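# Unwrap a straw and insert it into a lidded cup

## Task

Pull the straw free of its paper sleeve, then push it through the opening in the cup's lid until it reaches the bottom of the cup. Leave the sleeve lying on the table. The cup is not fixed down and has to finish standing upright.

## Robot and tools

Robot: two UR-type arms, left_arm and right_arm, each with a Robotiq 2F-85 parallel gripper and a wrist camera (cam_left_wrist, cam_right_wrist, both 672x504). Scene frame: origin at table-top height, midway between the nominal bases; +z up, +x out over the table, left_arm on the +y side. Measured bases: left_arm (-0.026, +0.411, 0) m, right_arm (-0.023, -0.485, 0) m, both nearly unrotated. Camera names do not match image sides.

Gripper frame: fingers point along its +z, open and close along its y, and a camera block sticks out about 10 cm toward its +x. end_effector_position is the spot between the pads when shut; closed fingertips extend about 19 mm past it (6 mm when open).

The 18-number row (used by execute_actions and move): nine for left_arm then nine for right_arm, each set being dx, dy, dz, rx, ry, rz, position, force_limit, speed. Every number lies in [-1, 1]; both arms must always be filled in. The six pose numbers are an offset, not a place: they are measured from that arm's Hand target as it stood when the action or move began, along the Hand target's own axes. Scale: 1.0 = 0.6 m for dx-dz and 180 degrees for rx-rz; rx, ry, rz form one rotation vector. All rows in one action, and all targets in one move list, count from that same start, not from each other. Sending the same offset again moves further. Six zeros re-request the current Hand target. The three gripper numbers are absolute commands: position +1 = fully open (85 mm), about -0.8 = pads touching, -1 = close until blocked; force_limit sets grip strength (higher is harder); speed sets finger rate (-1 about 20 mm/s, 0 about 85, +1 about 150). To leave a gripper unchanged, resend its last three numbers, because 0 is itself a command. A new force_limit or speed only applies once position changes by at least 0.01. To soften a grip, open first.

Tools:
- execute_actions(actions, cameras): actions is a list of actions; each action is a list of up to 15 rows, one per 1/30 s step, a short list repeating its final row. Images come back only if actions is empty or cameras names them (["all"] for both).
- move(target, speed, blend, stop_force, zero, blocking, cameras): drives each gripper in a straight line toward target, one row or a list of up to 15 rows (offsets as above). speed in m/s, 0.002-3.6, default 0.25 (turning at up to twice that in rad/s), one value or one per target. blend in m rounds corners in a list; 0 stops at each. stop_force in N, 3-120, ends an arm's path when its wrist sensor feels that much resistance; zero (default true) re-zeroes before the move; blocking=false returns early and cannot combine with stop_force. A move lasts at most 10 s. For a list with stop_force, give every row the same gripper numbers. Do not rely on stop_force while the gripper rotates or to detect light loose objects.
- wait(seconds 0-10), stop() to brake a running move, zoom_image(camera, region [x0,y0,x1,y1] in pixels, at most 504 each way, on the latest image), zero_wrist_force(arm), read_manual(section, only "licences"), finished_scene(scene, 1 or 2) which is final.

Results: per arm, end_effector_position (m), end_effector_quat_wxyz and velocities in the scene frame (may be off by a few cm); Hand target, the last commanded pose, which the next offset starts from; grippers often rest short of it, so send the missing distance. Joint velocities may read "within noise". Tool commands shows present gripper commands. object_status: 0 moving, 1 blocked while opening, 2 blocked while closing (a grip), 3 reached the requested opening or pads met (thin items may still be held). position_measured is in counts: 3 open, 78 about 60 mm, 130 about 40 mm, 180 about 20 mm, 230 closed. Joint torques include the arm's weight. Wrist force and Wrist torque are in the gripper's own axes, zeroed at scene start; a third line gives the peak since the last report. A move adds a "move:" line: done, off_target, moving, held or fault, plus limits=paced (pose clipped) or limits=held. MOTOR HOT warns of heating.

Behaviour: orientation commands are clipped to 32 degrees from the measured orientation per step; big moves may still be in progress when a result returns. Routes near an arm's own base can flip its shoulder; go around. Paths ignore obstacles and the other arm; a clearance check may hold commands that bring the arms too close.

Avoid: a contact force near 150 N or joint torque at its limit stops that arm for 10 s; arms are stiff, so a target slightly beyond a firm surface can fault. Approach slowly, use stop_force, and back off by commanding the target back past the gripper. Do not squeeze hard on something still resting on the table, swing held items fast, press or grip between the two arms, knock the loose cup over, or let anything fall or leave the table. Keep heavy holding and fully stretched poses short to limit motor heat.

Each tool is called in YAML: its name, and indented under it one key for each argument.

## Session

execute_actions:
  actions: []

Scene clock: 0.00 s.
left_arm: end_effector_position=(+0.3738, +0.6806, +0.2281) position_measured=3 object_status=3 end_effector_quat_wxyz=(-0.076, +0.901, +0.128, +0.408) | right_arm: end_effector_position=(+0.4567, +0.0639, +0.1653) position_measured=3 object_status=3 end_effector_quat_wxyz=(-0.095, -0.531, +0.816, -0.208)
Joint positions: left_arm=[0.296 -1.796 2.505 -3.136 -1.553 -3.113] | right_arm=[4.261 -2.4 -0.783 -1.921 1.319 0.022]
Joint velocities: within noise
Joint torques (N m): no reading
Wrist force (N): no reading
Wrist torque (N m): no reading
Wrist force, peak (N): no reading
Hand target: left_arm +0.3738, +0.6806, +0.2281; -0.076, +0.901, +0.128, +0.408 | right_arm +0.4567, +0.0639, +0.1653; -0.095, -0.531, +0.816, -0.208
Tool commands: left_gripper/position=+1.0 left_gripper/force_limit=+1.0 left_gripper/speed=+1.0 right_gripper/position=+1.0 right_gripper/force_limit=+1.0 right_gripper/speed=+1.0

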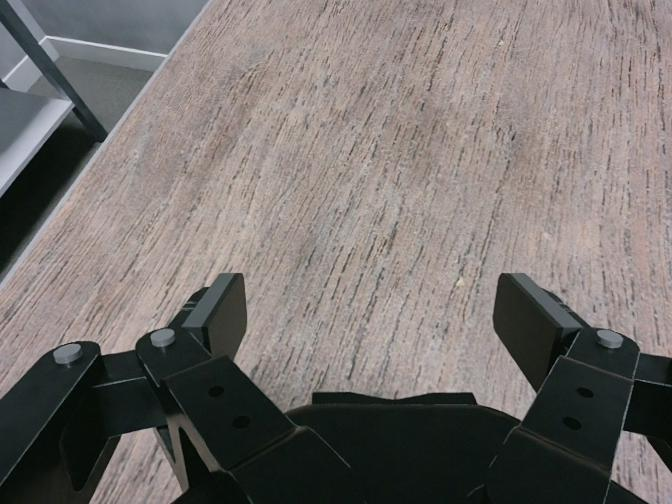

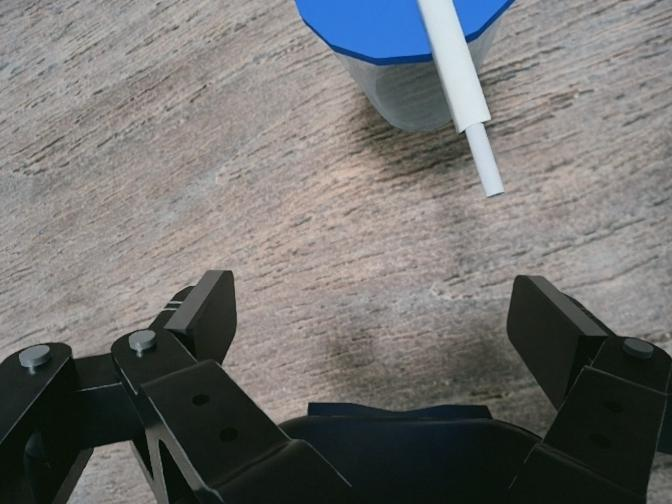

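move:
  target: [0,0,0,0,0,0,1,1,1,0.288,-0.05,-0.127,0,0,0,1,1,1]
  cameras: ["cam_right_wrist"]

Scene clock: 18.00 s.
left_arm: end_effector_position=(+0.3738, +0.6806, +0.2281) position_measured=3 object_status=3 end_effector_quat_wxyz=(-0.076, +0.901, +0.128, +0.408) | right_arm: end_effector_position=(+0.4068, -0.0560, +0.3057) position_measured=3 object_status=3 end_effector_quat_wxyz=(-0.095, -0.531, +0.816, -0.208)
Joint positions: left_arm=[0.296 -1.796 2.505 -3.136 -1.553 -3.113] | right_arm=[4.252 -2.023 -1.045 -2.034 1.315 0.013]
Joint torques (N m): left_arm=[0.86 -11.19 -19.17 -3.69 0.25 -0.06] | right_arm=[9.87 37.56 44.93 3.21 -1.44 1.58]
Wrist force (N): left_arm=[0.0 0.0 0.0] | right_arm=[0.0 0.3 0.0]
Wrist torque (N m): left_arm=[0.00 -0.01 0.01] | right_arm=[0.06 0.01 0.08]
Wrist force, peak (N): left_arm=[-0.3 0.3 0.0] | right_arm=[3.4 -0.1 -1.6]
Hand target: left_arm +0.3738, +0.6806, +0.2281; -0.076, +0.901, +0.128, +0.408 | right_arm +0.4068, -0.0559, +0.3057; -0.095, -0.531, +0.816, -0.208
Off the commanded pose: left_arm 0.000 m, 0 deg | right_arm 0.000 m, 0 deg.
move: done
Images, in order (width x height): cam_right_wrist 672x504.

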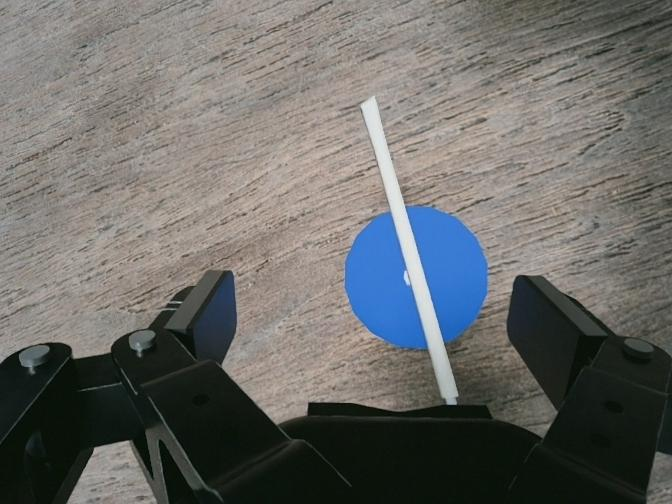

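move:
  target: [-0.1858,0.99,-0.292,0.0091,-0.1448,-0.3989,1,-1,-0.5,0.131,-0.0067,0.161,-0.0588,-0.1352,-0.0971,1,-1,-0.5]
  cameras: ["all"]

Scene clock: 71.63 s.
left_arm: end_effector_position=(+0.3518, +0.0518, +0.2391) position_measured=3 object_status=3 end_effector_quat_wxyz=(+0.192, +0.719, +0.646, +0.173) | right_arm: end_effector_position=(+0.3839, -0.1650, +0.2498) position_measured=3 object_status=3 end_effector_quat_wxyz=(+0.000, -0.669, +0.744, +0.000)
Joint positions: left_arm=[-1.269 -1.703 2.081 -2.176 -1.096 -5.812] | right_arm=[4.062 -1.612 -1.736 -1.366 1.571 -0.538]
Joint torques (N m): left_arm=[4.42 -22.12 -7.82 -0.38 3.26 -1.65] | right_arm=[10.08 12.08 45.42 0.09 -1.82 1.01]
Wrist force (N): left_arm=[0.1 -1.0 0.5] | right_arm=[-1.1 0.9 0.4]
Wrist torque (N m): left_arm=[-0.02 0.29 0.22] | right_arm=[0.15 0.23 0.23]
Wrist force, peak (N): left_arm=[0.1 -7.3 0.3] | right_arm=[-0.7 1.8 -0.6]
Hand target: left_arm +0.3518, +0.0518, +0.2391; +0.192, +0.719, +0.646, +0.173 | right_arm +0.3839, -0.1649, +0.2498; +0.000, -0.669, +0.744, +0.000
Off the commanded pose: left_arm 0.000 m, 0 deg | right_arm 0.000 m, 0 deg.
move: done

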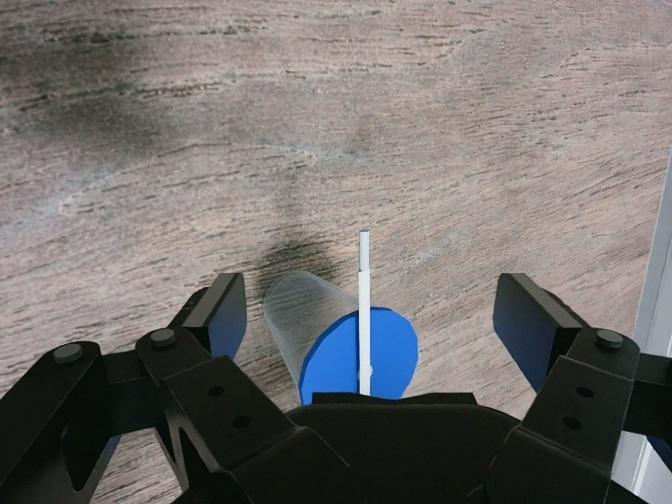

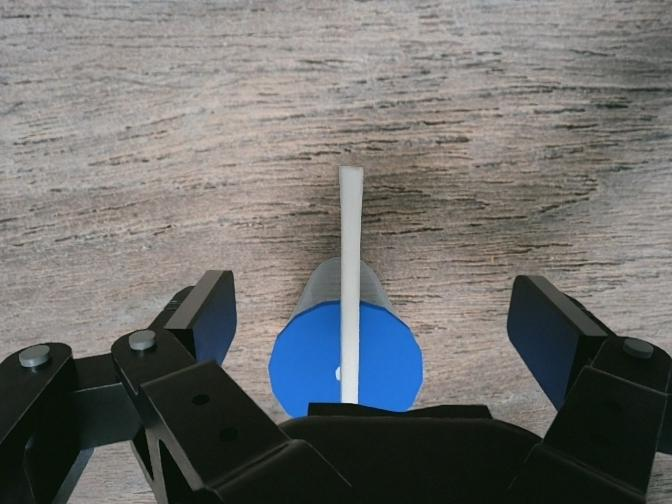

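move:
  target: [-0.0292,0.0133,0.1083,0,0,0,1,-1,-0.5,0.03,-0.0017,0.1,0,0,0,1,-1,-0.5]
  cameras: ["all"]
  speed: 0.2

Scene clock: 80.33 s.
left_arm: end_effector_position=(+0.3891, +0.0302, +0.1869) position_measured=3 object_status=3 end_effector_quat_wxyz=(+0.192, +0.718, +0.646, +0.173) | right_arm: end_effector_position=(+0.3830, -0.1830, +0.1897) position_measured=3 object_status=3 end_effector_quat_wxyz=(-0.001, -0.669, +0.744, +0.000)
Joint positions: left_arm=[-1.204 -1.534 2.079 -2.376 -1.112 -5.741] | right_arm=[4.041 -1.625 -1.882 -1.207 1.571 -0.559]
Joint torques (N m): left_arm=[-5.65 -26.9 -12.26 -2.87 3.25 -1.23] | right_arm=[10.11 46.46 40.46 1.95 -2.15 1.94]
Wrist force (N): left_arm=[0.0 -0.8 0.8] | right_arm=[-1.1 0.9 0.2]
Wrist torque (N m): left_arm=[-0.01 0.33 0.15] | right_arm=[0.15 0.23 0.25]
Wrist force, peak (N): left_arm=[-0.4 -0.5 2.9] | right_arm=[-2.6 0.9 -1.7]
Hand target: left_arm +0.3891, +0.0303, +0.1868; +0.192, +0.719, +0.646, +0.173 | right_arm +0.3830, -0.1830, +0.1898; +0.000, -0.669, +0.744, +0.000
Off the commanded pose: left_arm 0.000 m, 0 deg | right_arm 0.000 m, 0 deg.
move: done

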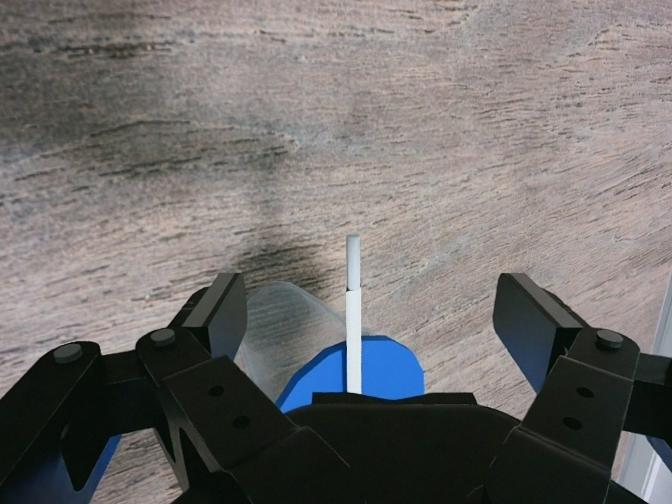

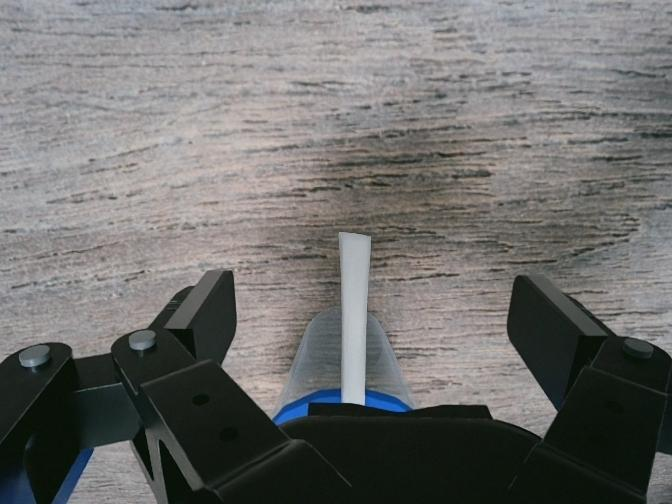

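move:
  target:
    - [-0.0008,-0.0033,0.0667,0,0,0,-0.3,-1,-0.5,0,-0.0025,0.0633,0,0,0,-0.3,-1,-0.5]
    - [-0.0008,-0.0033,0.0667,0,0,0,-1,-1,-1,0,-0.0025,0.0633,0,0,0,-1,-1,-1]
  cameras: ["all"]
  speed: 0.15

Scene clock: 95.57 s.
left_arm: end_effector_position=(+0.4072, +0.0279, +0.1511) position_measured=216 object_status=2 end_effector_quat_wxyz=(+0.192, +0.719, +0.646, +0.173) | right_arm: end_effector_position=(+0.3845, -0.1831, +0.1519) position_measured=225 object_status=0 end_effector_quat_wxyz=(+0.000, -0.669, +0.744, +0.000)
Joint positions: left_arm=[-1.169 -1.446 2.097 -2.498 -1.121 -5.704] | right_arm=[4.038 -1.666 -1.943 -1.104 1.571 -0.562]
Joint torques (N m): left_arm=[-6.47 -43.64 -35.07 -6.32 2.32 -1.7] | right_arm=[3.95 46.79 41.71 4.76 -2.13 1.82]
Wrist force (N): left_arm=[2.3 -0.8 0.9] | right_arm=[0.9 1.1 0.4]
Wrist torque (N m): left_arm=[0.01 0.29 0.16] | right_arm=[0.19 0.23 0.24]
Wrist force, peak (N): left_arm=[2.6 -0.9 0.7] | right_arm=[-1.2 0.7 -2.9]
Hand target: left_arm +0.4072, +0.0279, +0.1511; +0.192, +0.719, +0.646, +0.173 | right_arm +0.3845, -0.1831, +0.1519; +0.000, -0.669, +0.744, +0.000
Off the commanded pose: left_arm 0.000 m, 0 deg | right_arm 0.000 m, 0 deg.
move: done

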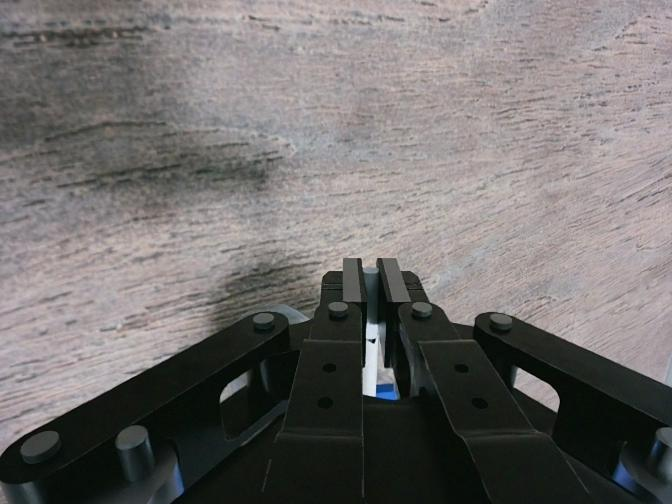

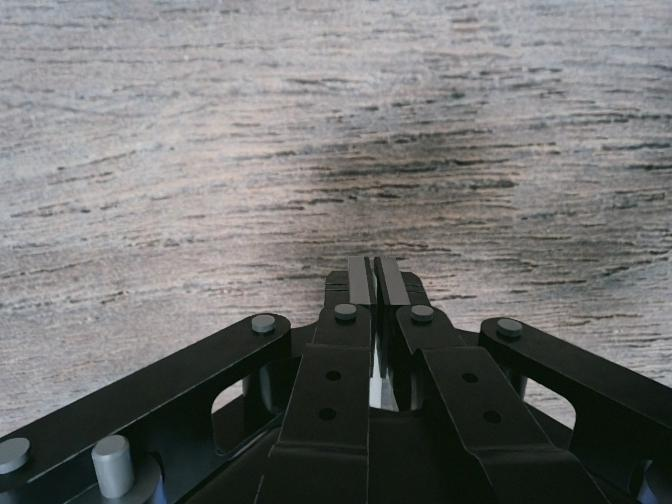

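move:
  target:
    - [0,0.025,-0.0433,0,0,0,-1,-1,-1,0,0,-0.05,0,0,0,-1,-1,-1]
    - [0,0.025,-0.0433,0,0,0,-1,-1,-1,0.07,0,-0.05,0,0,0,-1,-1,-1]
  cameras: ["all"]
  speed: 0.06

Scene clock: 101.03 s.
left_arm: end_effector_position=(+0.4072, +0.0278, +0.1811) position_measured=216 object_status=2 end_effector_quat_wxyz=(+0.192, +0.719, +0.646, +0.173) | right_arm: end_effector_position=(+0.3800, -0.2251, +0.1819) position_measured=225 object_status=2 end_effector_quat_wxyz=(+0.000, -0.669, +0.744, +0.000) end_effector_velocity=(+0.000, +0.001, +0.000) end_effector_angular_velocity=(-0.001, +0.000, -0.004)
Joint positions: left_arm=[-1.169 -1.492 2.056 -2.411 -1.121 -5.704] | right_arm=[3.989 -1.568 -1.962 -1.183 1.571 -0.611]
Joint velocities: left_arm=[within noise] | right_arm=[0.001 -0.003 0.003 -0.001 -0.001 0.005]
Joint torques (N m): left_arm=[-0.71 -12.15 -4.83 -2.04 2.98 -1.61] | right_arm=[9.5 9.94 41.4 4.75 -1.9 1.92]
Wrist force (N): left_arm=[0.0 -0.7 0.8] | right_arm=[-1.4 0.8 0.5]
Wrist torque (N m): left_arm=[0.03 0.34 0.15] | right_arm=[0.13 0.29 0.26]
Wrist force, peak (N): left_arm=[-5.4 -2.2 0.0] | right_arm=[-6.7 2.7 0.3]
Hand target: left_arm +0.4072, +0.0279, +0.1811; +0.192, +0.719, +0.646, +0.173 | right_arm +0.3801, -0.2249, +0.1819; +0.000, -0.669, +0.744, +0.000
Off the commanded pose: left_arm 0.000 m, 0 deg | right_arm 0.000 m, 0 deg.
move: done

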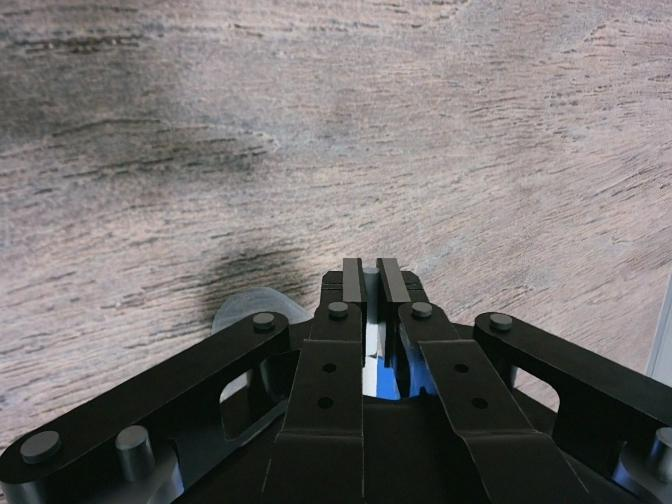

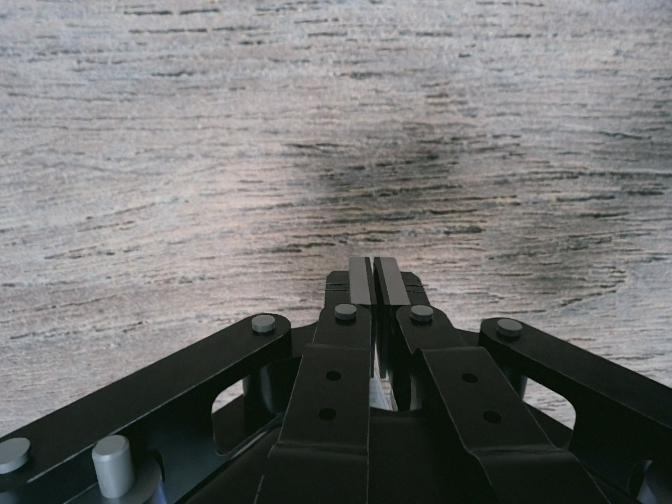

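move:
  target: [0,0,0,0,0,0,-1,-1,-1,0.333,0,0,0,0,0,-1,-1,-1]
  cameras: ["all"]
  speed: 0.15

Scene clock: 104.80 s.
left_arm: end_effector_position=(+0.4072, +0.0279, +0.1811) position_measured=216 object_status=2 end_effector_quat_wxyz=(+0.192, +0.719, +0.646, +0.173) | right_arm: end_effector_position=(+0.3589, -0.4236, +0.1820) position_measured=225 object_status=2 end_effector_quat_wxyz=(+0.000, -0.669, +0.744, +0.000)
Joint positions: left_arm=[-1.169 -1.492 2.056 -2.411 -1.121 -5.704] | right_arm=[3.647 -1.324 -2.171 -1.219 1.57 -0.953]
Joint torques (N m): left_arm=[1.04 -11.8 -4.23 -0.17 3.25 -1.38] | right_arm=[-0.01 -0.12 43.49 5.55 1.8 -0.05]
Wrist force (N): left_arm=[0.1 -0.9 1.0] | right_arm=[-1.2 0.8 0.3]
Wrist torque (N m): left_arm=[0.00 0.33 0.16] | right_arm=[0.15 0.26 0.24]
Wrist force, peak (N): left_arm=[0.3 -0.8 1.2] | right_arm=[-5.7 1.3 0.2]
Hand target: left_arm +0.4072, +0.0279, +0.1811; +0.192, +0.719, +0.646, +0.173 | right_arm +0.3590, -0.4236, +0.1821; +0.000, -0.669, +0.744, +0.000
Off the commanded pose: left_arm 0.000 m, 0 deg | right_arm 0.000 m, 0 deg.
move: done

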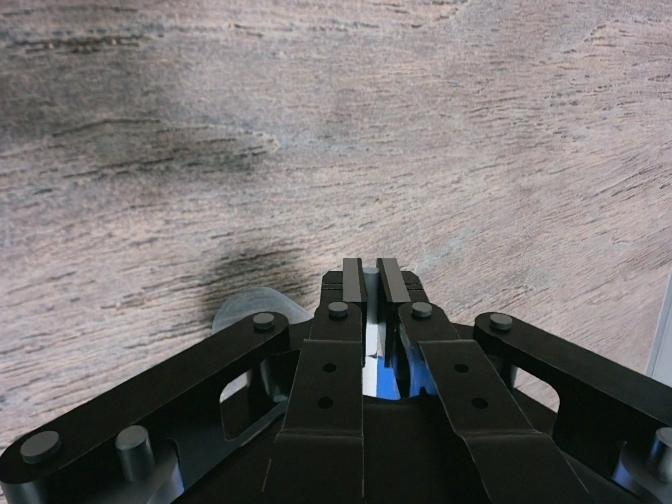

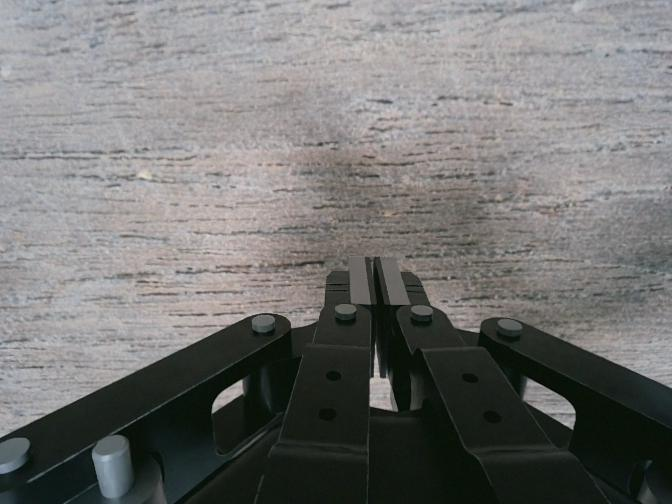

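zoom_image:
  camera: "cam_left_wrist"
  region: [300, 240, 450, 410]

zoom_image:
  camera: "cam_right_wrist"
  region: [300, 240, 450, 420]

Scaled by 2.965.

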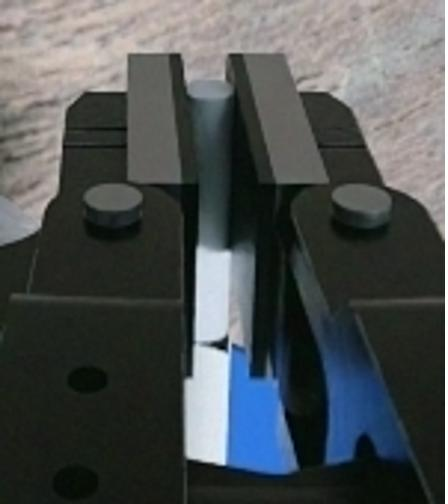

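Scaled by 2.800.

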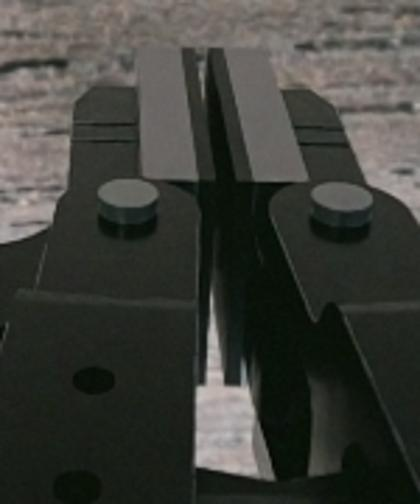

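move:
  target: [0,0,0,0,0,0,-1,-1,-1,-0.2,0,-0.167,0,-0.222,0,-1,-1,-1]
  cameras: ["all"]
  speed: 0.25

Scene clock: 116.63 s.
left_arm: end_effector_position=(+0.4072, +0.0279, +0.1811) position_measured=216 object_status=2 end_effector_quat_wxyz=(+0.192, +0.719, +0.646, +0.173) | right_arm: end_effector_position=(+0.3717, -0.3043, +0.2819) position_measured=225 object_status=2 end_effector_quat_wxyz=(+0.253, -0.628, +0.699, +0.228)
Joint positions: left_arm=[-1.169 -1.492 2.056 -2.411 -1.121 -5.704] | right_arm=[3.541 -1.315 -2.171 -0.839 2.164 -0.939]
Joint torques (N m): left_arm=[3.28 -11.97 -5.61 -0.07 3.27 -1.19] | right_arm=[9.93 29.56 37.32 2.32 1.81 -2.5]
Wrist force (N): left_arm=[0.2 -0.9 1.0] | right_arm=[-3.1 1.8 1.1]
Wrist torque (N m): left_arm=[0.01 0.31 0.16] | right_arm=[0.32 0.46 0.17]
Wrist force, peak (N): left_arm=[0.2 -0.8 1.2] | right_arm=[-3.7 2.0 1.1]
Hand target: left_arm +0.4072, +0.0279, +0.1811; +0.192, +0.719, +0.646, +0.173 | right_arm +0.3717, -0.3042, +0.2822; +0.254, -0.628, +0.699, +0.228
Off the commanded pose: left_arm 0.000 m, 0 deg | right_arm 0.000 m, 0 deg.
move: done

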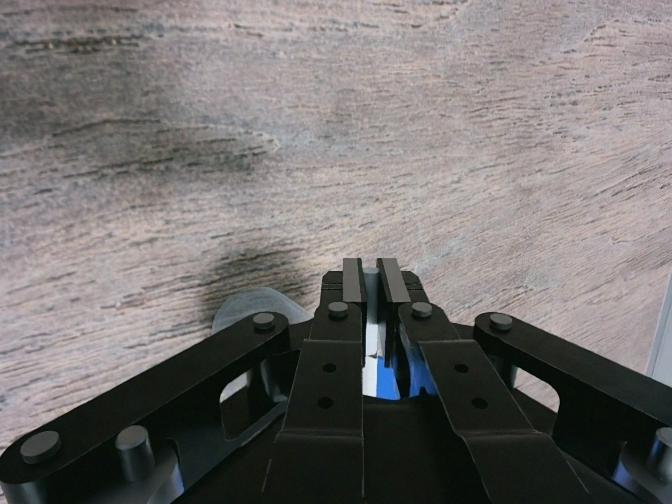

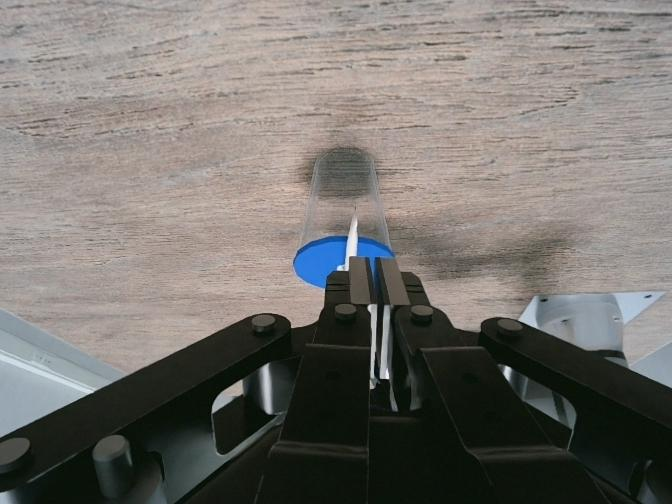

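move:
  target: [0,0,0,0,0,0,-1,-1,-1,-0.088,0,0.166,0,0.222,0,-0.1,1,-0.5]
  cameras: ["cam_right_wrist"]
  speed: 0.25

Scene clock: 129.37 s.
left_arm: end_effector_position=(+0.4072, +0.0279, +0.1811) position_measured=216 object_status=2 end_effector_quat_wxyz=(+0.192, +0.719, +0.646, +0.173) | right_arm: end_effector_position=(+0.3827, -0.2003, +0.2397) position_measured=141 object_status=3 end_effector_quat_wxyz=(+0.000, -0.669, +0.744, +0.000)
Joint positions: left_arm=[-1.169 -1.492 2.056 -2.411 -1.121 -5.704] | right_arm=[4.019 -1.563 -1.812 -1.338 1.571 -0.581]
Joint torques (N m): left_arm=[5.72 -11.69 -5.93 -0.27 3.31 -0.71] | right_arm=[-4.07 38.91 7.95 2.84 -0.1 -1.55]
Wrist force (N): left_arm=[0.1 -1.0 1.0] | right_arm=[-1.2 1.0 0.5]
Wrist torque (N m): left_arm=[-0.01 0.33 0.16] | right_arm=[0.15 0.27 0.14]
Wrist force, peak (N): left_arm=[0.3 -0.9 1.1] | right_arm=[-4.2 3.4 0.6]
Hand target: left_arm +0.4072, +0.0279, +0.1811; +0.192, +0.719, +0.646, +0.173 | right_arm +0.3827, -0.2003, +0.2396; +0.000, -0.669, +0.744, +0.000
Off the commanded pose: left_arm 0.000 m, 0 deg | right_arm 0.000 m, 0 deg.
move: done
Images, in order (width x height): cam_right_wrist 672x504.

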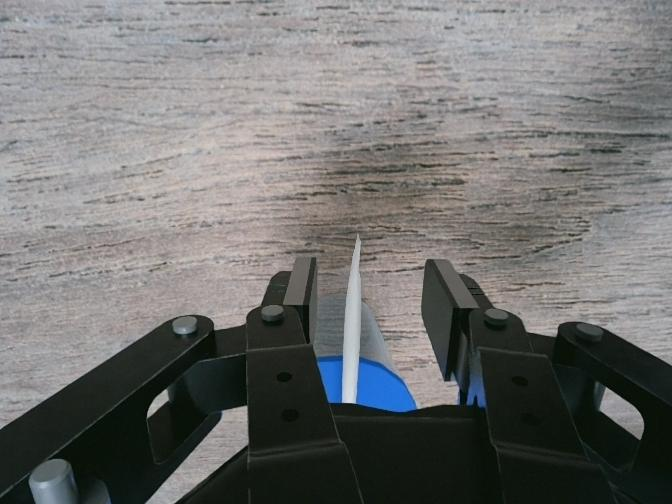

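move:
  target:
    - [0,0,0,0,0,0,-1,-1,-1,-0.01,0,0.1,0,0,0,-0.1,1,-0.5]
    - [0,0,0,0,0,0,-1,-1,-1,-0.01,0,0.1,0,0,0,-1,0.6,-1]
    - [0,0,0,0,0,0,-1,-1,-1,0.04,0,0.1,0,0,0,-1,0.6,-1]
  cameras: ["all"]
  speed: [0.2,0.2,0.05]

Scene clock: 140.47 s.
left_arm: end_effector_position=(+0.4072, +0.0279, +0.1811) position_measured=216 object_status=2 end_effector_quat_wxyz=(+0.192, +0.719, +0.646, +0.173) | right_arm: end_effector_position=(+0.3801, -0.2245, +0.1796) position_measured=231 object_status=3 end_effector_quat_wxyz=(+0.000, -0.669, +0.744, +0.000) end_effector_velocity=(+0.000, +0.002, +0.001) end_effector_angular_velocity=(+0.001, +0.000, -0.002)
Joint positions: left_arm=[-1.169 -1.492 2.056 -2.411 -1.121 -5.704] | right_arm=[3.99 -1.571 -1.965 -1.177 1.571 -0.61]
Joint velocities: left_arm=[within noise] | right_arm=[0.003 -0.001 0.003 -0.001 0.001 0.005]
Joint torques (N m): left_arm=[9.38 -11.01 -6.27 -0.25 3.09 -0.45] | right_arm=[9.71 9.08 38.86 5.27 -0.8 1.95]
Wrist force (N): left_arm=[-0.7 -1.0 0.8] | right_arm=[-2.0 0.6 0.4]
Wrist torque (N m): left_arm=[0.02 0.32 0.20] | right_arm=[0.16 0.29 0.26]
Wrist force, peak (N): left_arm=[-1.4 -1.0 0.8] | right_arm=[-3.0 0.3 0.0]
Hand target: left_arm +0.4072, +0.0279, +0.1811; +0.192, +0.719, +0.646, +0.173 | right_arm +0.3801, -0.2242, +0.1797; +0.000, -0.669, +0.744, +0.000
Off the commanded pose: left_arm 0.000 m, 0 deg | right_arm 0.000 m, 0 deg.
move: done

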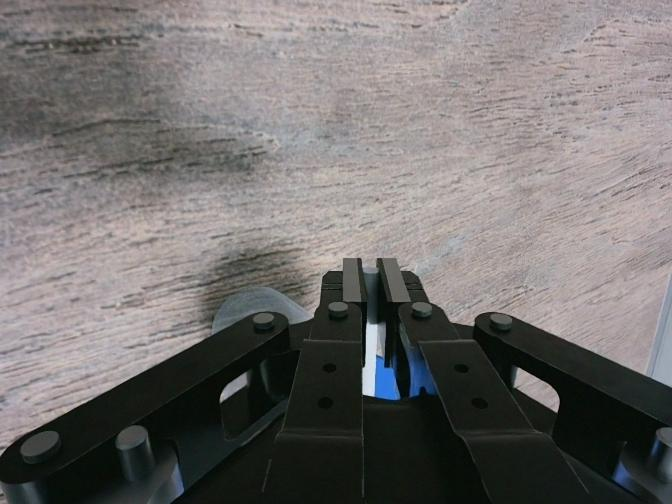

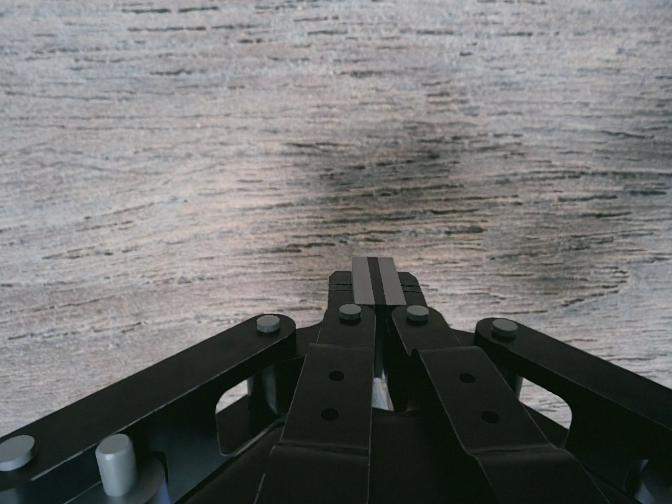

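zoom_image:
  camera: "cam_left_wrist"
  region: [330, 300, 410, 410]

zoom_image:
  camera: "cam_right_wrist"
  region: [330, 300, 430, 420]

Scaled by 4.582.

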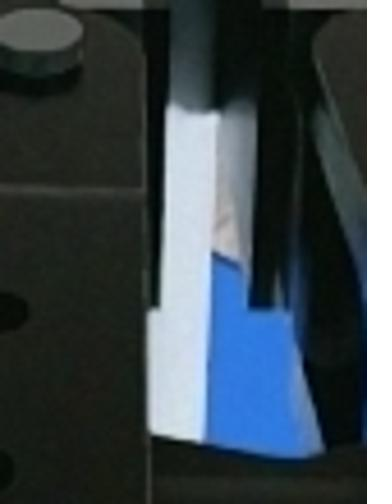

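Scaled by 4.200.

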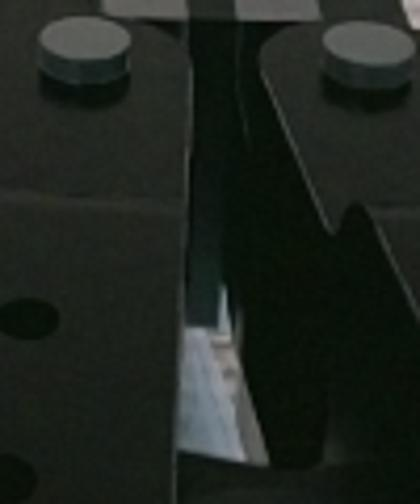

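move:
  target: [0,0,0,0,0,0,-1,-1,-1,0.1,0,0,0,0,0,-1,0.6,-1]
  cameras: ["all"]
  speed: 0.06

zoom_image:
  camera: "cam_right_wrist"
  region: [330, 300, 430, 420]

zoom_image:
  camera: "cam_left_wrist"
  region: [330, 300, 410, 410]

Scene clock: 148.73 s.
left_arm: end_effector_position=(+0.4072, +0.0279, +0.1811) position_measured=216 object_status=2 end_effector_quat_wxyz=(+0.192, +0.719, +0.646, +0.173) | right_arm: end_effector_position=(+0.3737, -0.2841, +0.1797) position_measured=231 object_status=3 end_effector_quat_wxyz=(+0.000, -0.669, +0.744, +0.000) end_effector_velocity=(+0.000, +0.001, -0.001) end_effector_angular_velocity=(+0.000, +0.001, -0.004)
Joint positions: left_arm=[-1.169 -1.492 2.056 -2.411 -1.121 -5.704] | right_arm=[3.908 -1.483 -2.049 -1.182 1.57 -0.692]
Joint velocities: left_arm=[within noise] | right_arm=[0.002 -0.003 0.002 0.001 0.001 0.006]
Joint torques (N m): left_arm=[9.18 -12.71 -6.02 -0.29 3.01 -0.22] | right_arm=[9.81 6.26 39.1 0.96 -1.62 1.9]
Wrist force (N): left_arm=[-0.4 -0.8 0.8] | right_arm=[-2.0 1.1 0.4]
Wrist torque (N m): left_arm=[0.01 0.32 0.15] | right_arm=[0.20 0.31 0.24]
Wrist force, peak (N): left_arm=[-0.7 -1.0 1.0] | right_arm=[-4.3 0.8 0.5]
Hand target: left_arm +0.4072, +0.0279, +0.1811; +0.192, +0.719, +0.646, +0.173 | right_arm +0.3738, -0.2839, +0.1797; +0.000, -0.669, +0.744, +0.000
Off the commanded pose: left_arm 0.000 m, 0 deg | right_arm 0.000 m, 0 deg.
move: done

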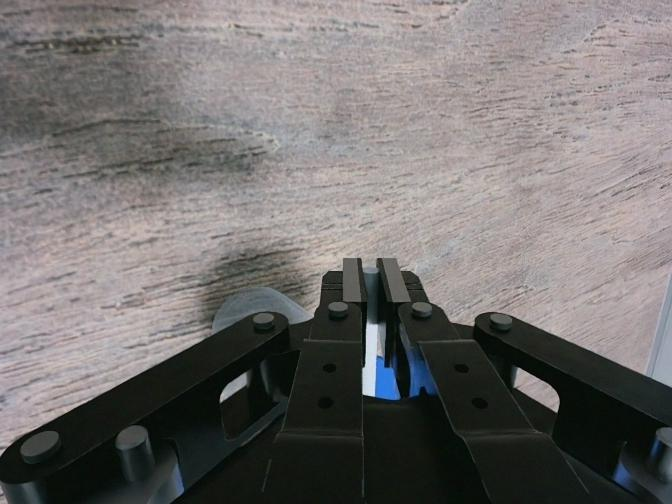

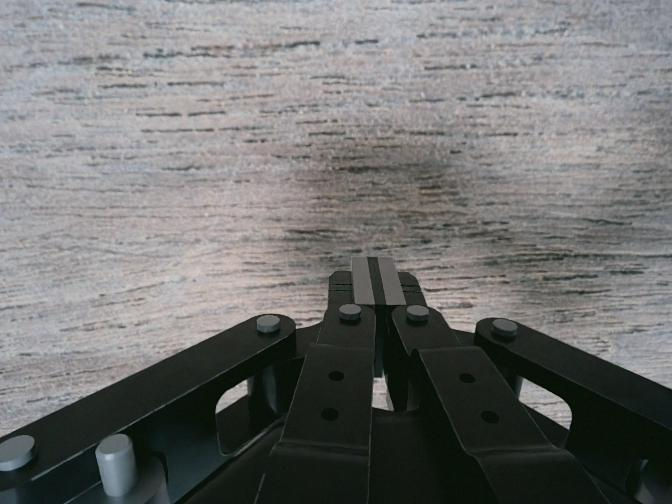

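Scaled by 4.200.

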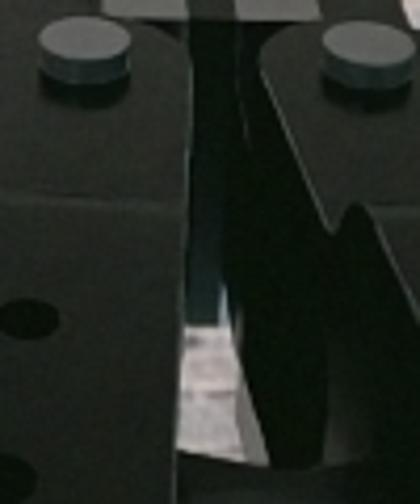

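Scaled by 4.582.

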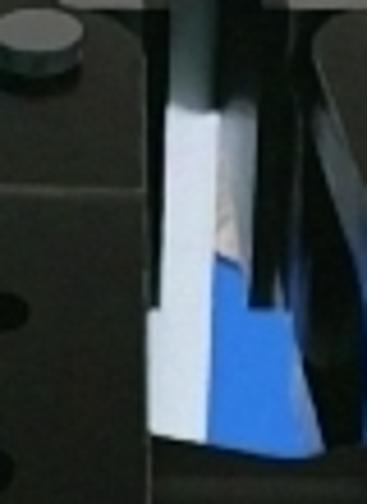

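move:
  target:
    - [0,0,0,0,0,0,-1,-1,-1,0,0,-0.1,0,0,0,-0.1,0.6,-0.5]
    - [0,0,0,0,0,0,-1,-1,-1,-0.2233,0,-0.1,0,0,0,-0.1,0.6,-0.5]
  cameras: ["cam_right_wrist"]
  speed: 0.25
  blend: [0.03,0]

Scene clock: 156.93 s.
left_arm: end_effector_position=(+0.4072, +0.0279, +0.1811) position_measured=216 object_status=2 end_effector_quat_wxyz=(+0.192, +0.719, +0.646, +0.173) | right_arm: end_effector_position=(+0.3880, -0.1507, +0.2396) position_measured=141 object_status=3 end_effector_quat_wxyz=(+0.000, -0.669, +0.744, +0.000)
Joint positions: left_arm=[-1.169 -1.492 2.056 -2.411 -1.121 -5.704] | right_arm=[4.072 -1.646 -1.726 -1.341 1.571 -0.528]
Joint torques (N m): left_arm=[8.01 -12.56 -6.23 -0.29 2.7 0.2] | right_arm=[-5.16 40.33 11.45 4.5 -2.12 -1.15]
Wrist force (N): left_arm=[0.2 -0.6 0.9] | right_arm=[-1.1 1.0 0.5]
Wrist torque (N m): left_arm=[0.04 0.32 0.15] | right_arm=[0.16 0.22 0.14]
Wrist force, peak (N): left_arm=[0.0 -1.0 1.1] | right_arm=[-8.2 5.6 0.5]
Hand target: left_arm +0.4072, +0.0279, +0.1811; +0.192, +0.719, +0.646, +0.173 | right_arm +0.3880, -0.1506, +0.2396; +0.000, -0.669, +0.744, +0.000
Off the commanded pose: left_arm 0.000 m, 0 deg | right_arm 0.000 m, 0 deg.
move: done
Images, in order (width x height): cam_right_wrist 672x504.

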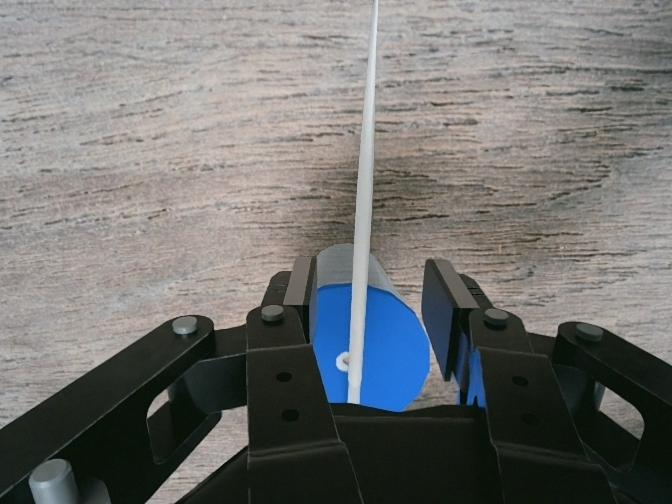

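move:
  target:
    - [0,0,0,0,0,0,-1,-1,-1,0.075,0.005,0,0,0,0,-0.1,1,-0.5]
    - [0,0,0,0,0,0,-1,-1,-1,0.075,0.005,0.1,0,0,0,-0.1,1,-0.5]
    - [0,0,0,0,0,0,-1,-1,-1,0.075,0.005,0.1,0,0,0,-1,1,-1]
    - [0,0,0,0,0,0,-1,-1,-1,0.342,0.005,0.1,0,0,0,-1,1,-1]
  cameras: ["cam_right_wrist"]
  speed: [0.25,0.2,0.2,0.06]

zoom_image:
  camera: "cam_right_wrist"
  region: [330, 300, 430, 420]

Scene clock: 171.20 s.
left_arm: end_effector_position=(+0.4072, +0.0279, +0.1811) position_measured=216 object_status=2 end_effector_quat_wxyz=(+0.192, +0.719, +0.646, +0.173) | right_arm: end_effector_position=(+0.3632, -0.3546, +0.1797) position_measured=231 object_status=3 end_effector_quat_wxyz=(-0.001, -0.669, +0.744, +0.000) end_effector_velocity=(+0.001, +0.002, +0.001) end_effector_angular_velocity=(+0.001, -0.002, -0.004)
Joint positions: left_arm=[-1.169 -1.492 2.056 -2.411 -1.121 -5.704] | right_arm=[3.794 -1.384 -2.132 -1.198 1.57 -0.806]
Joint velocities: left_arm=[within noise] | right_arm=[0.003 -0.001 0.002 0.001 0 0.006]
Joint torques (N m): left_arm=[8.42 -11.99 -6.64 -0.28 2.16 0.61] | right_arm=[9.64 2.1 36.79 1.93 -0.74 1.94]
Wrist force (N): left_arm=[0.1 -0.9 1.0] | right_arm=[-1.4 0.7 0.3]
Wrist torque (N m): left_arm=[0.00 0.34 0.16] | right_arm=[0.13 0.30 0.24]
Wrist force, peak (N): left_arm=[-0.5 -1.4 0.9] | right_arm=[-3.9 0.7 0.3]
Hand target: left_arm +0.4072, +0.0279, +0.1811; +0.192, +0.719, +0.646, +0.173 | right_arm +0.3633, -0.3544, +0.1798; +0.000, -0.669, +0.744, +0.000
Off the commanded pose: left_arm 0.000 m, 0 deg | right_arm 0.000 m, 0 deg.
move: done
Images, in order (width x height): cam_right_wrist 672x504.

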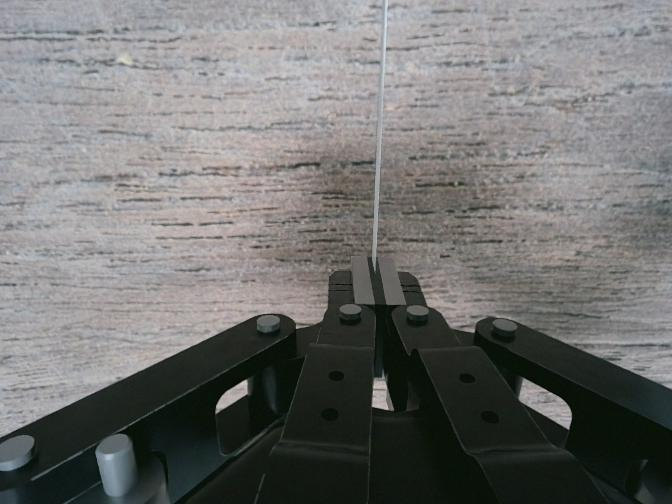

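Scaled by 4.200.

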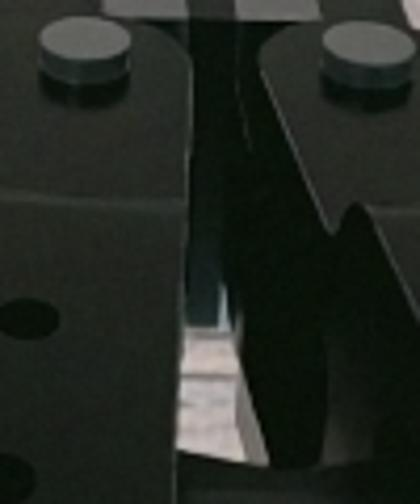

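move:
  target:
    - [0,0,0,0,0,0,-1,-1,-1,0.083,0,0,0,0,0,-1,1,-1]
    - [0,0,0,0,0,0,-1,-1,-1,0,0,-0.2,0,-0.222,0,-1,1,-1]
  cameras: ["all"]
  speed: [0.1,0.25]
  blend: [0.01,0]

Scene clock: 178.17 s.
left_arm: end_effector_position=(+0.4072, +0.0279, +0.1811) position_measured=216 object_status=2 end_effector_quat_wxyz=(+0.192, +0.719, +0.646, +0.173) | right_arm: end_effector_position=(+0.3634, -0.3544, +0.2997) position_measured=231 object_status=3 end_effector_quat_wxyz=(+0.254, -0.628, +0.699, +0.228)
Joint positions: left_arm=[-1.169 -1.492 2.056 -2.411 -1.121 -5.704] | right_arm=[3.414 -1.265 -2.137 -1.007 2.208 -1.085]
Joint torques (N m): left_arm=[7.62 -13.03 -7.97 -0.4 1.8 1] | right_arm=[9.42 2.84 10.03 0.39 2.35 1.89]
Wrist force (N): left_arm=[0.1 -0.9 1.1] | right_arm=[-3.2 1.8 1.4]
Wrist torque (N m): left_arm=[-0.01 0.33 0.16] | right_arm=[0.34 0.49 0.27]
Wrist force, peak (N): left_arm=[0.3 -1.0 1.0] | right_arm=[-3.6 1.7 0.9]
Hand target: left_arm +0.4072, +0.0279, +0.1811; +0.192, +0.719, +0.646, +0.173 | right_arm +0.3633, -0.3543, +0.2998; +0.254, -0.628, +0.699, +0.228
Off the commanded pose: left_arm 0.000 m, 0 deg | right_arm 0.000 m, 0 deg.
move: done

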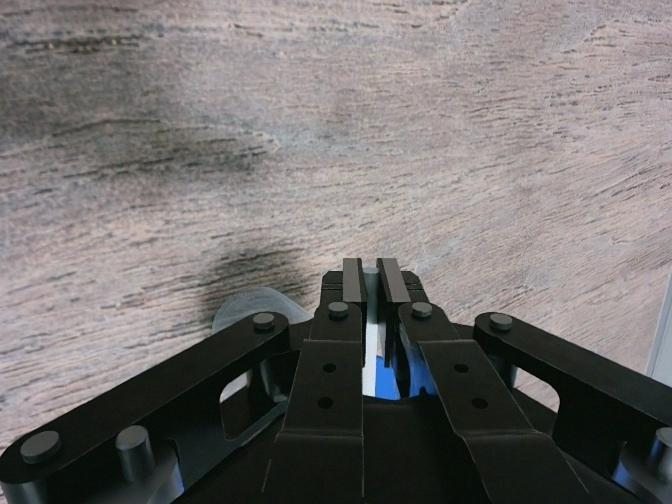

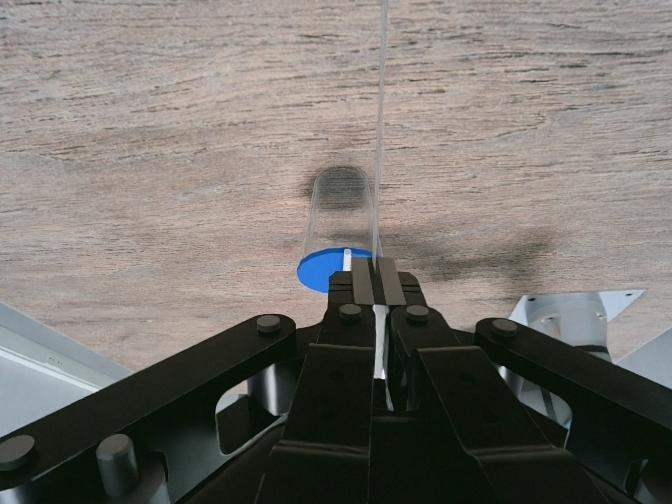

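move:
  target:
    - [0,0.1,-0.173,0,0,0,-1,-1,-1,0.06,0.003,0.12,0,0.07,0,-1,1,-1]
    - [-0.158,0.18,-0.298,-0.36,0.1669,0.5118,-1,-1,-1,0.1995,0.008,0.429,0,0.222,0,-1,1,-1]
    - [-0.158,0.18,-0.298,-0.36,0.1669,0.5118,-1,-1,-1,0.1995,0.008,0.429,0,0.222,0,-0.4,1,-0.7]
  cameras: ["all"]
  speed: [0.25,0.25,0.2]
  blend: [0.03,0,0]

Scene clock: 204.40 s.
left_arm: end_effector_position=(+0.4013, -0.0670, +0.3899) position_measured=216 object_status=2 end_effector_quat_wxyz=(+0.183, +0.683, -0.183, +0.683) | right_arm: end_effector_position=(+0.3662, -0.2809, +0.0255) position_measured=179 object_status=0 end_effector_quat_wxyz=(+0.000, -0.669, +0.744, +0.000)
Joint positions: left_arm=[-1.383 -1.307 2.112 -3.946 -0.719 -3.141] | right_arm=[3.926 -1.729 -2.282 -0.702 1.571 -0.674]
Joint torques (N m): left_arm=[-6.28 -44.4 -1.38 0.21 -1.24 1.36] | right_arm=[-10.67 43.59 3.89 0.05 1.7 -2.46]
Wrist force (N): left_arm=[0.4 0.1 -0.4] | right_arm=[-1.2 0.9 0.5]
Wrist torque (N m): left_arm=[-0.12 -0.42 -0.01] | right_arm=[0.17 0.23 0.14]
Wrist force, peak (N): left_arm=[5.3 2.6 1.5] | right_arm=[-4.8 1.8 -0.2]
Hand target: left_arm +0.4013, -0.0670, +0.3899; +0.183, +0.683, -0.183, +0.683 | right_arm +0.3662, -0.2809, +0.0255; +0.000, -0.669, +0.744, +0.000
Off the commanded pose: left_arm 0.000 m, 0 deg | right_arm 0.000 m, 0 deg.
move: done

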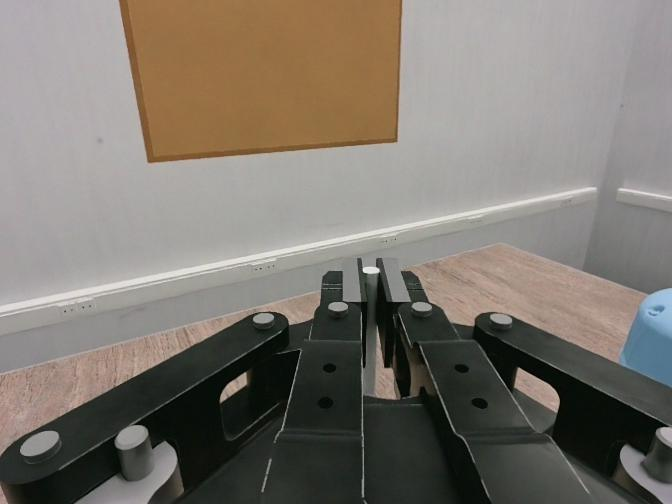

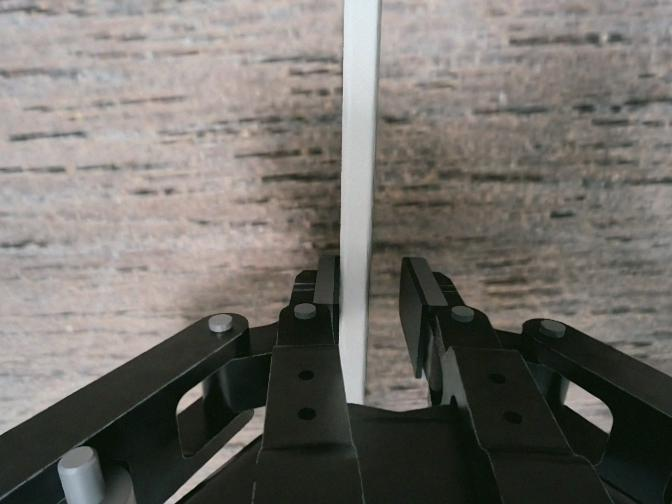

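move:
  target:
    - [0,0,0,0,0,0,-1,-1,-1,0,0,-0.13,0,0,0,0,1,-0.5]
    - [0,0,0,0,0,0,-1,-1,-1,-0.1135,-0.2627,-0.458,0,-0.222,0,0,1,-0.5]
  cameras: ["cam_right_wrist"]
  speed: [0.2,0.3]
  blend: [0.03,0]

Scene clock: 218.10 s.
left_arm: end_effector_position=(+0.4013, -0.0670, +0.3899) position_measured=216 object_status=2 end_effector_quat_wxyz=(+0.183, +0.683, -0.183, +0.683) | right_arm: end_effector_position=(+0.5304, -0.2296, +0.3001) position_measured=129 object_status=3 end_effector_quat_wxyz=(+0.254, -0.628, +0.699, +0.228)
Joint positions: left_arm=[-1.383 -1.307 2.112 -3.946 -0.719 -3.141] | right_arm=[3.552 -1.721 -1.742 -0.854 2.16 -0.926]
Joint torques (N m): left_arm=[-6.38 -45.29 -1.75 -1.48 -1.31 0.86] | right_arm=[6.45 53.29 10.32 0.21 2.59 1.9]
Wrist force (N): left_arm=[0.3 0.3 -0.6] | right_arm=[-2.9 1.9 1.2]
Wrist torque (N m): left_arm=[-0.07 -0.40 -0.02] | right_arm=[0.32 0.42 0.27]
Wrist force, peak (N): left_arm=[0.3 0.4 -0.7] | right_arm=[-4.5 3.2 0.2]
Hand target: left_arm +0.4013, -0.0670, +0.3899; +0.183, +0.683, -0.183, +0.683 | right_arm +0.5303, -0.2296, +0.3002; +0.254, -0.628, +0.699, +0.228
Off the commanded pose: left_arm 0.000 m, 0 deg | right_arm 0.000 m, 0 deg.
move: done
Images, in order (width x height): cam_right_wrist 672x504.

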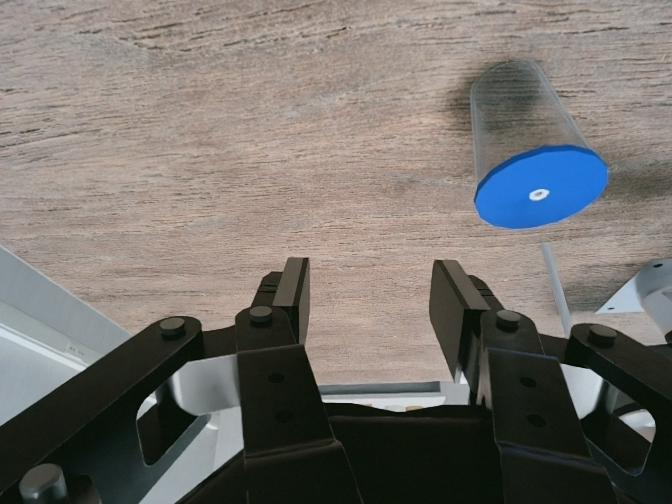

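move:
  target: [-0.0367,0.0092,0.0008,0,0,0,-1,-1,-1,-0.1288,-0.029,0.1735,-0.125,0,-0.149,0,1,-0.5]
  cameras: ["cam_right_wrist"]
  speed: 0.25

Scene clock: 235.37 s.
left_arm: end_effector_position=(+0.3990, -0.0721, +0.3677) position_measured=216 object_status=2 end_effector_quat_wxyz=(+0.183, +0.683, -0.183, +0.683) | right_arm: end_effector_position=(+0.5609, -0.1060, +0.2699) position_measured=129 object_status=3 end_effector_quat_wxyz=(-0.173, +0.809, -0.478, -0.294)
Joint positions: left_arm=[-1.391 -1.256 2.121 -4.006 -0.71 -3.141] | right_arm=[3.665 -2.078 -1.241 -1.373 2.268 -1.538]
Joint torques (N m): left_arm=[0.61 -45.56 -7.71 1.05 0.33 0.31] | right_arm=[-10.44 72.47 13.31 3.57 -1.29 -1.22]
Wrist force (N): left_arm=[0.3 0.3 -0.5] | right_arm=[-3.2 1.4 1.2]
Wrist torque (N m): left_arm=[-0.09 -0.40 -0.01] | right_arm=[0.27 0.45 0.26]
Wrist force, peak (N): left_arm=[0.7 0.1 -0.7] | right_arm=[-4.2 2.0 1.2]
Hand target: left_arm +0.3990, -0.0720, +0.3678; +0.183, +0.683, -0.183, +0.683 | right_arm +0.5609, -0.1061, +0.2700; -0.173, +0.809, -0.478, -0.294
Off the commanded pose: left_arm 0.000 m, 0 deg | right_arm 0.000 m, 0 deg.
move: done
Images, in order (width x height): cam_right_wrist 672x504.

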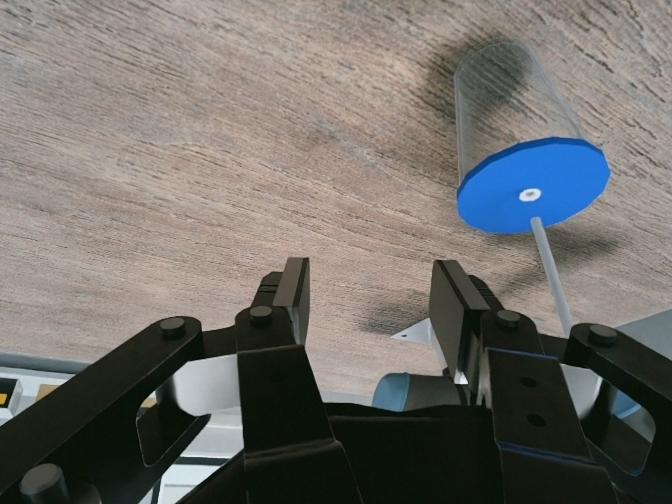

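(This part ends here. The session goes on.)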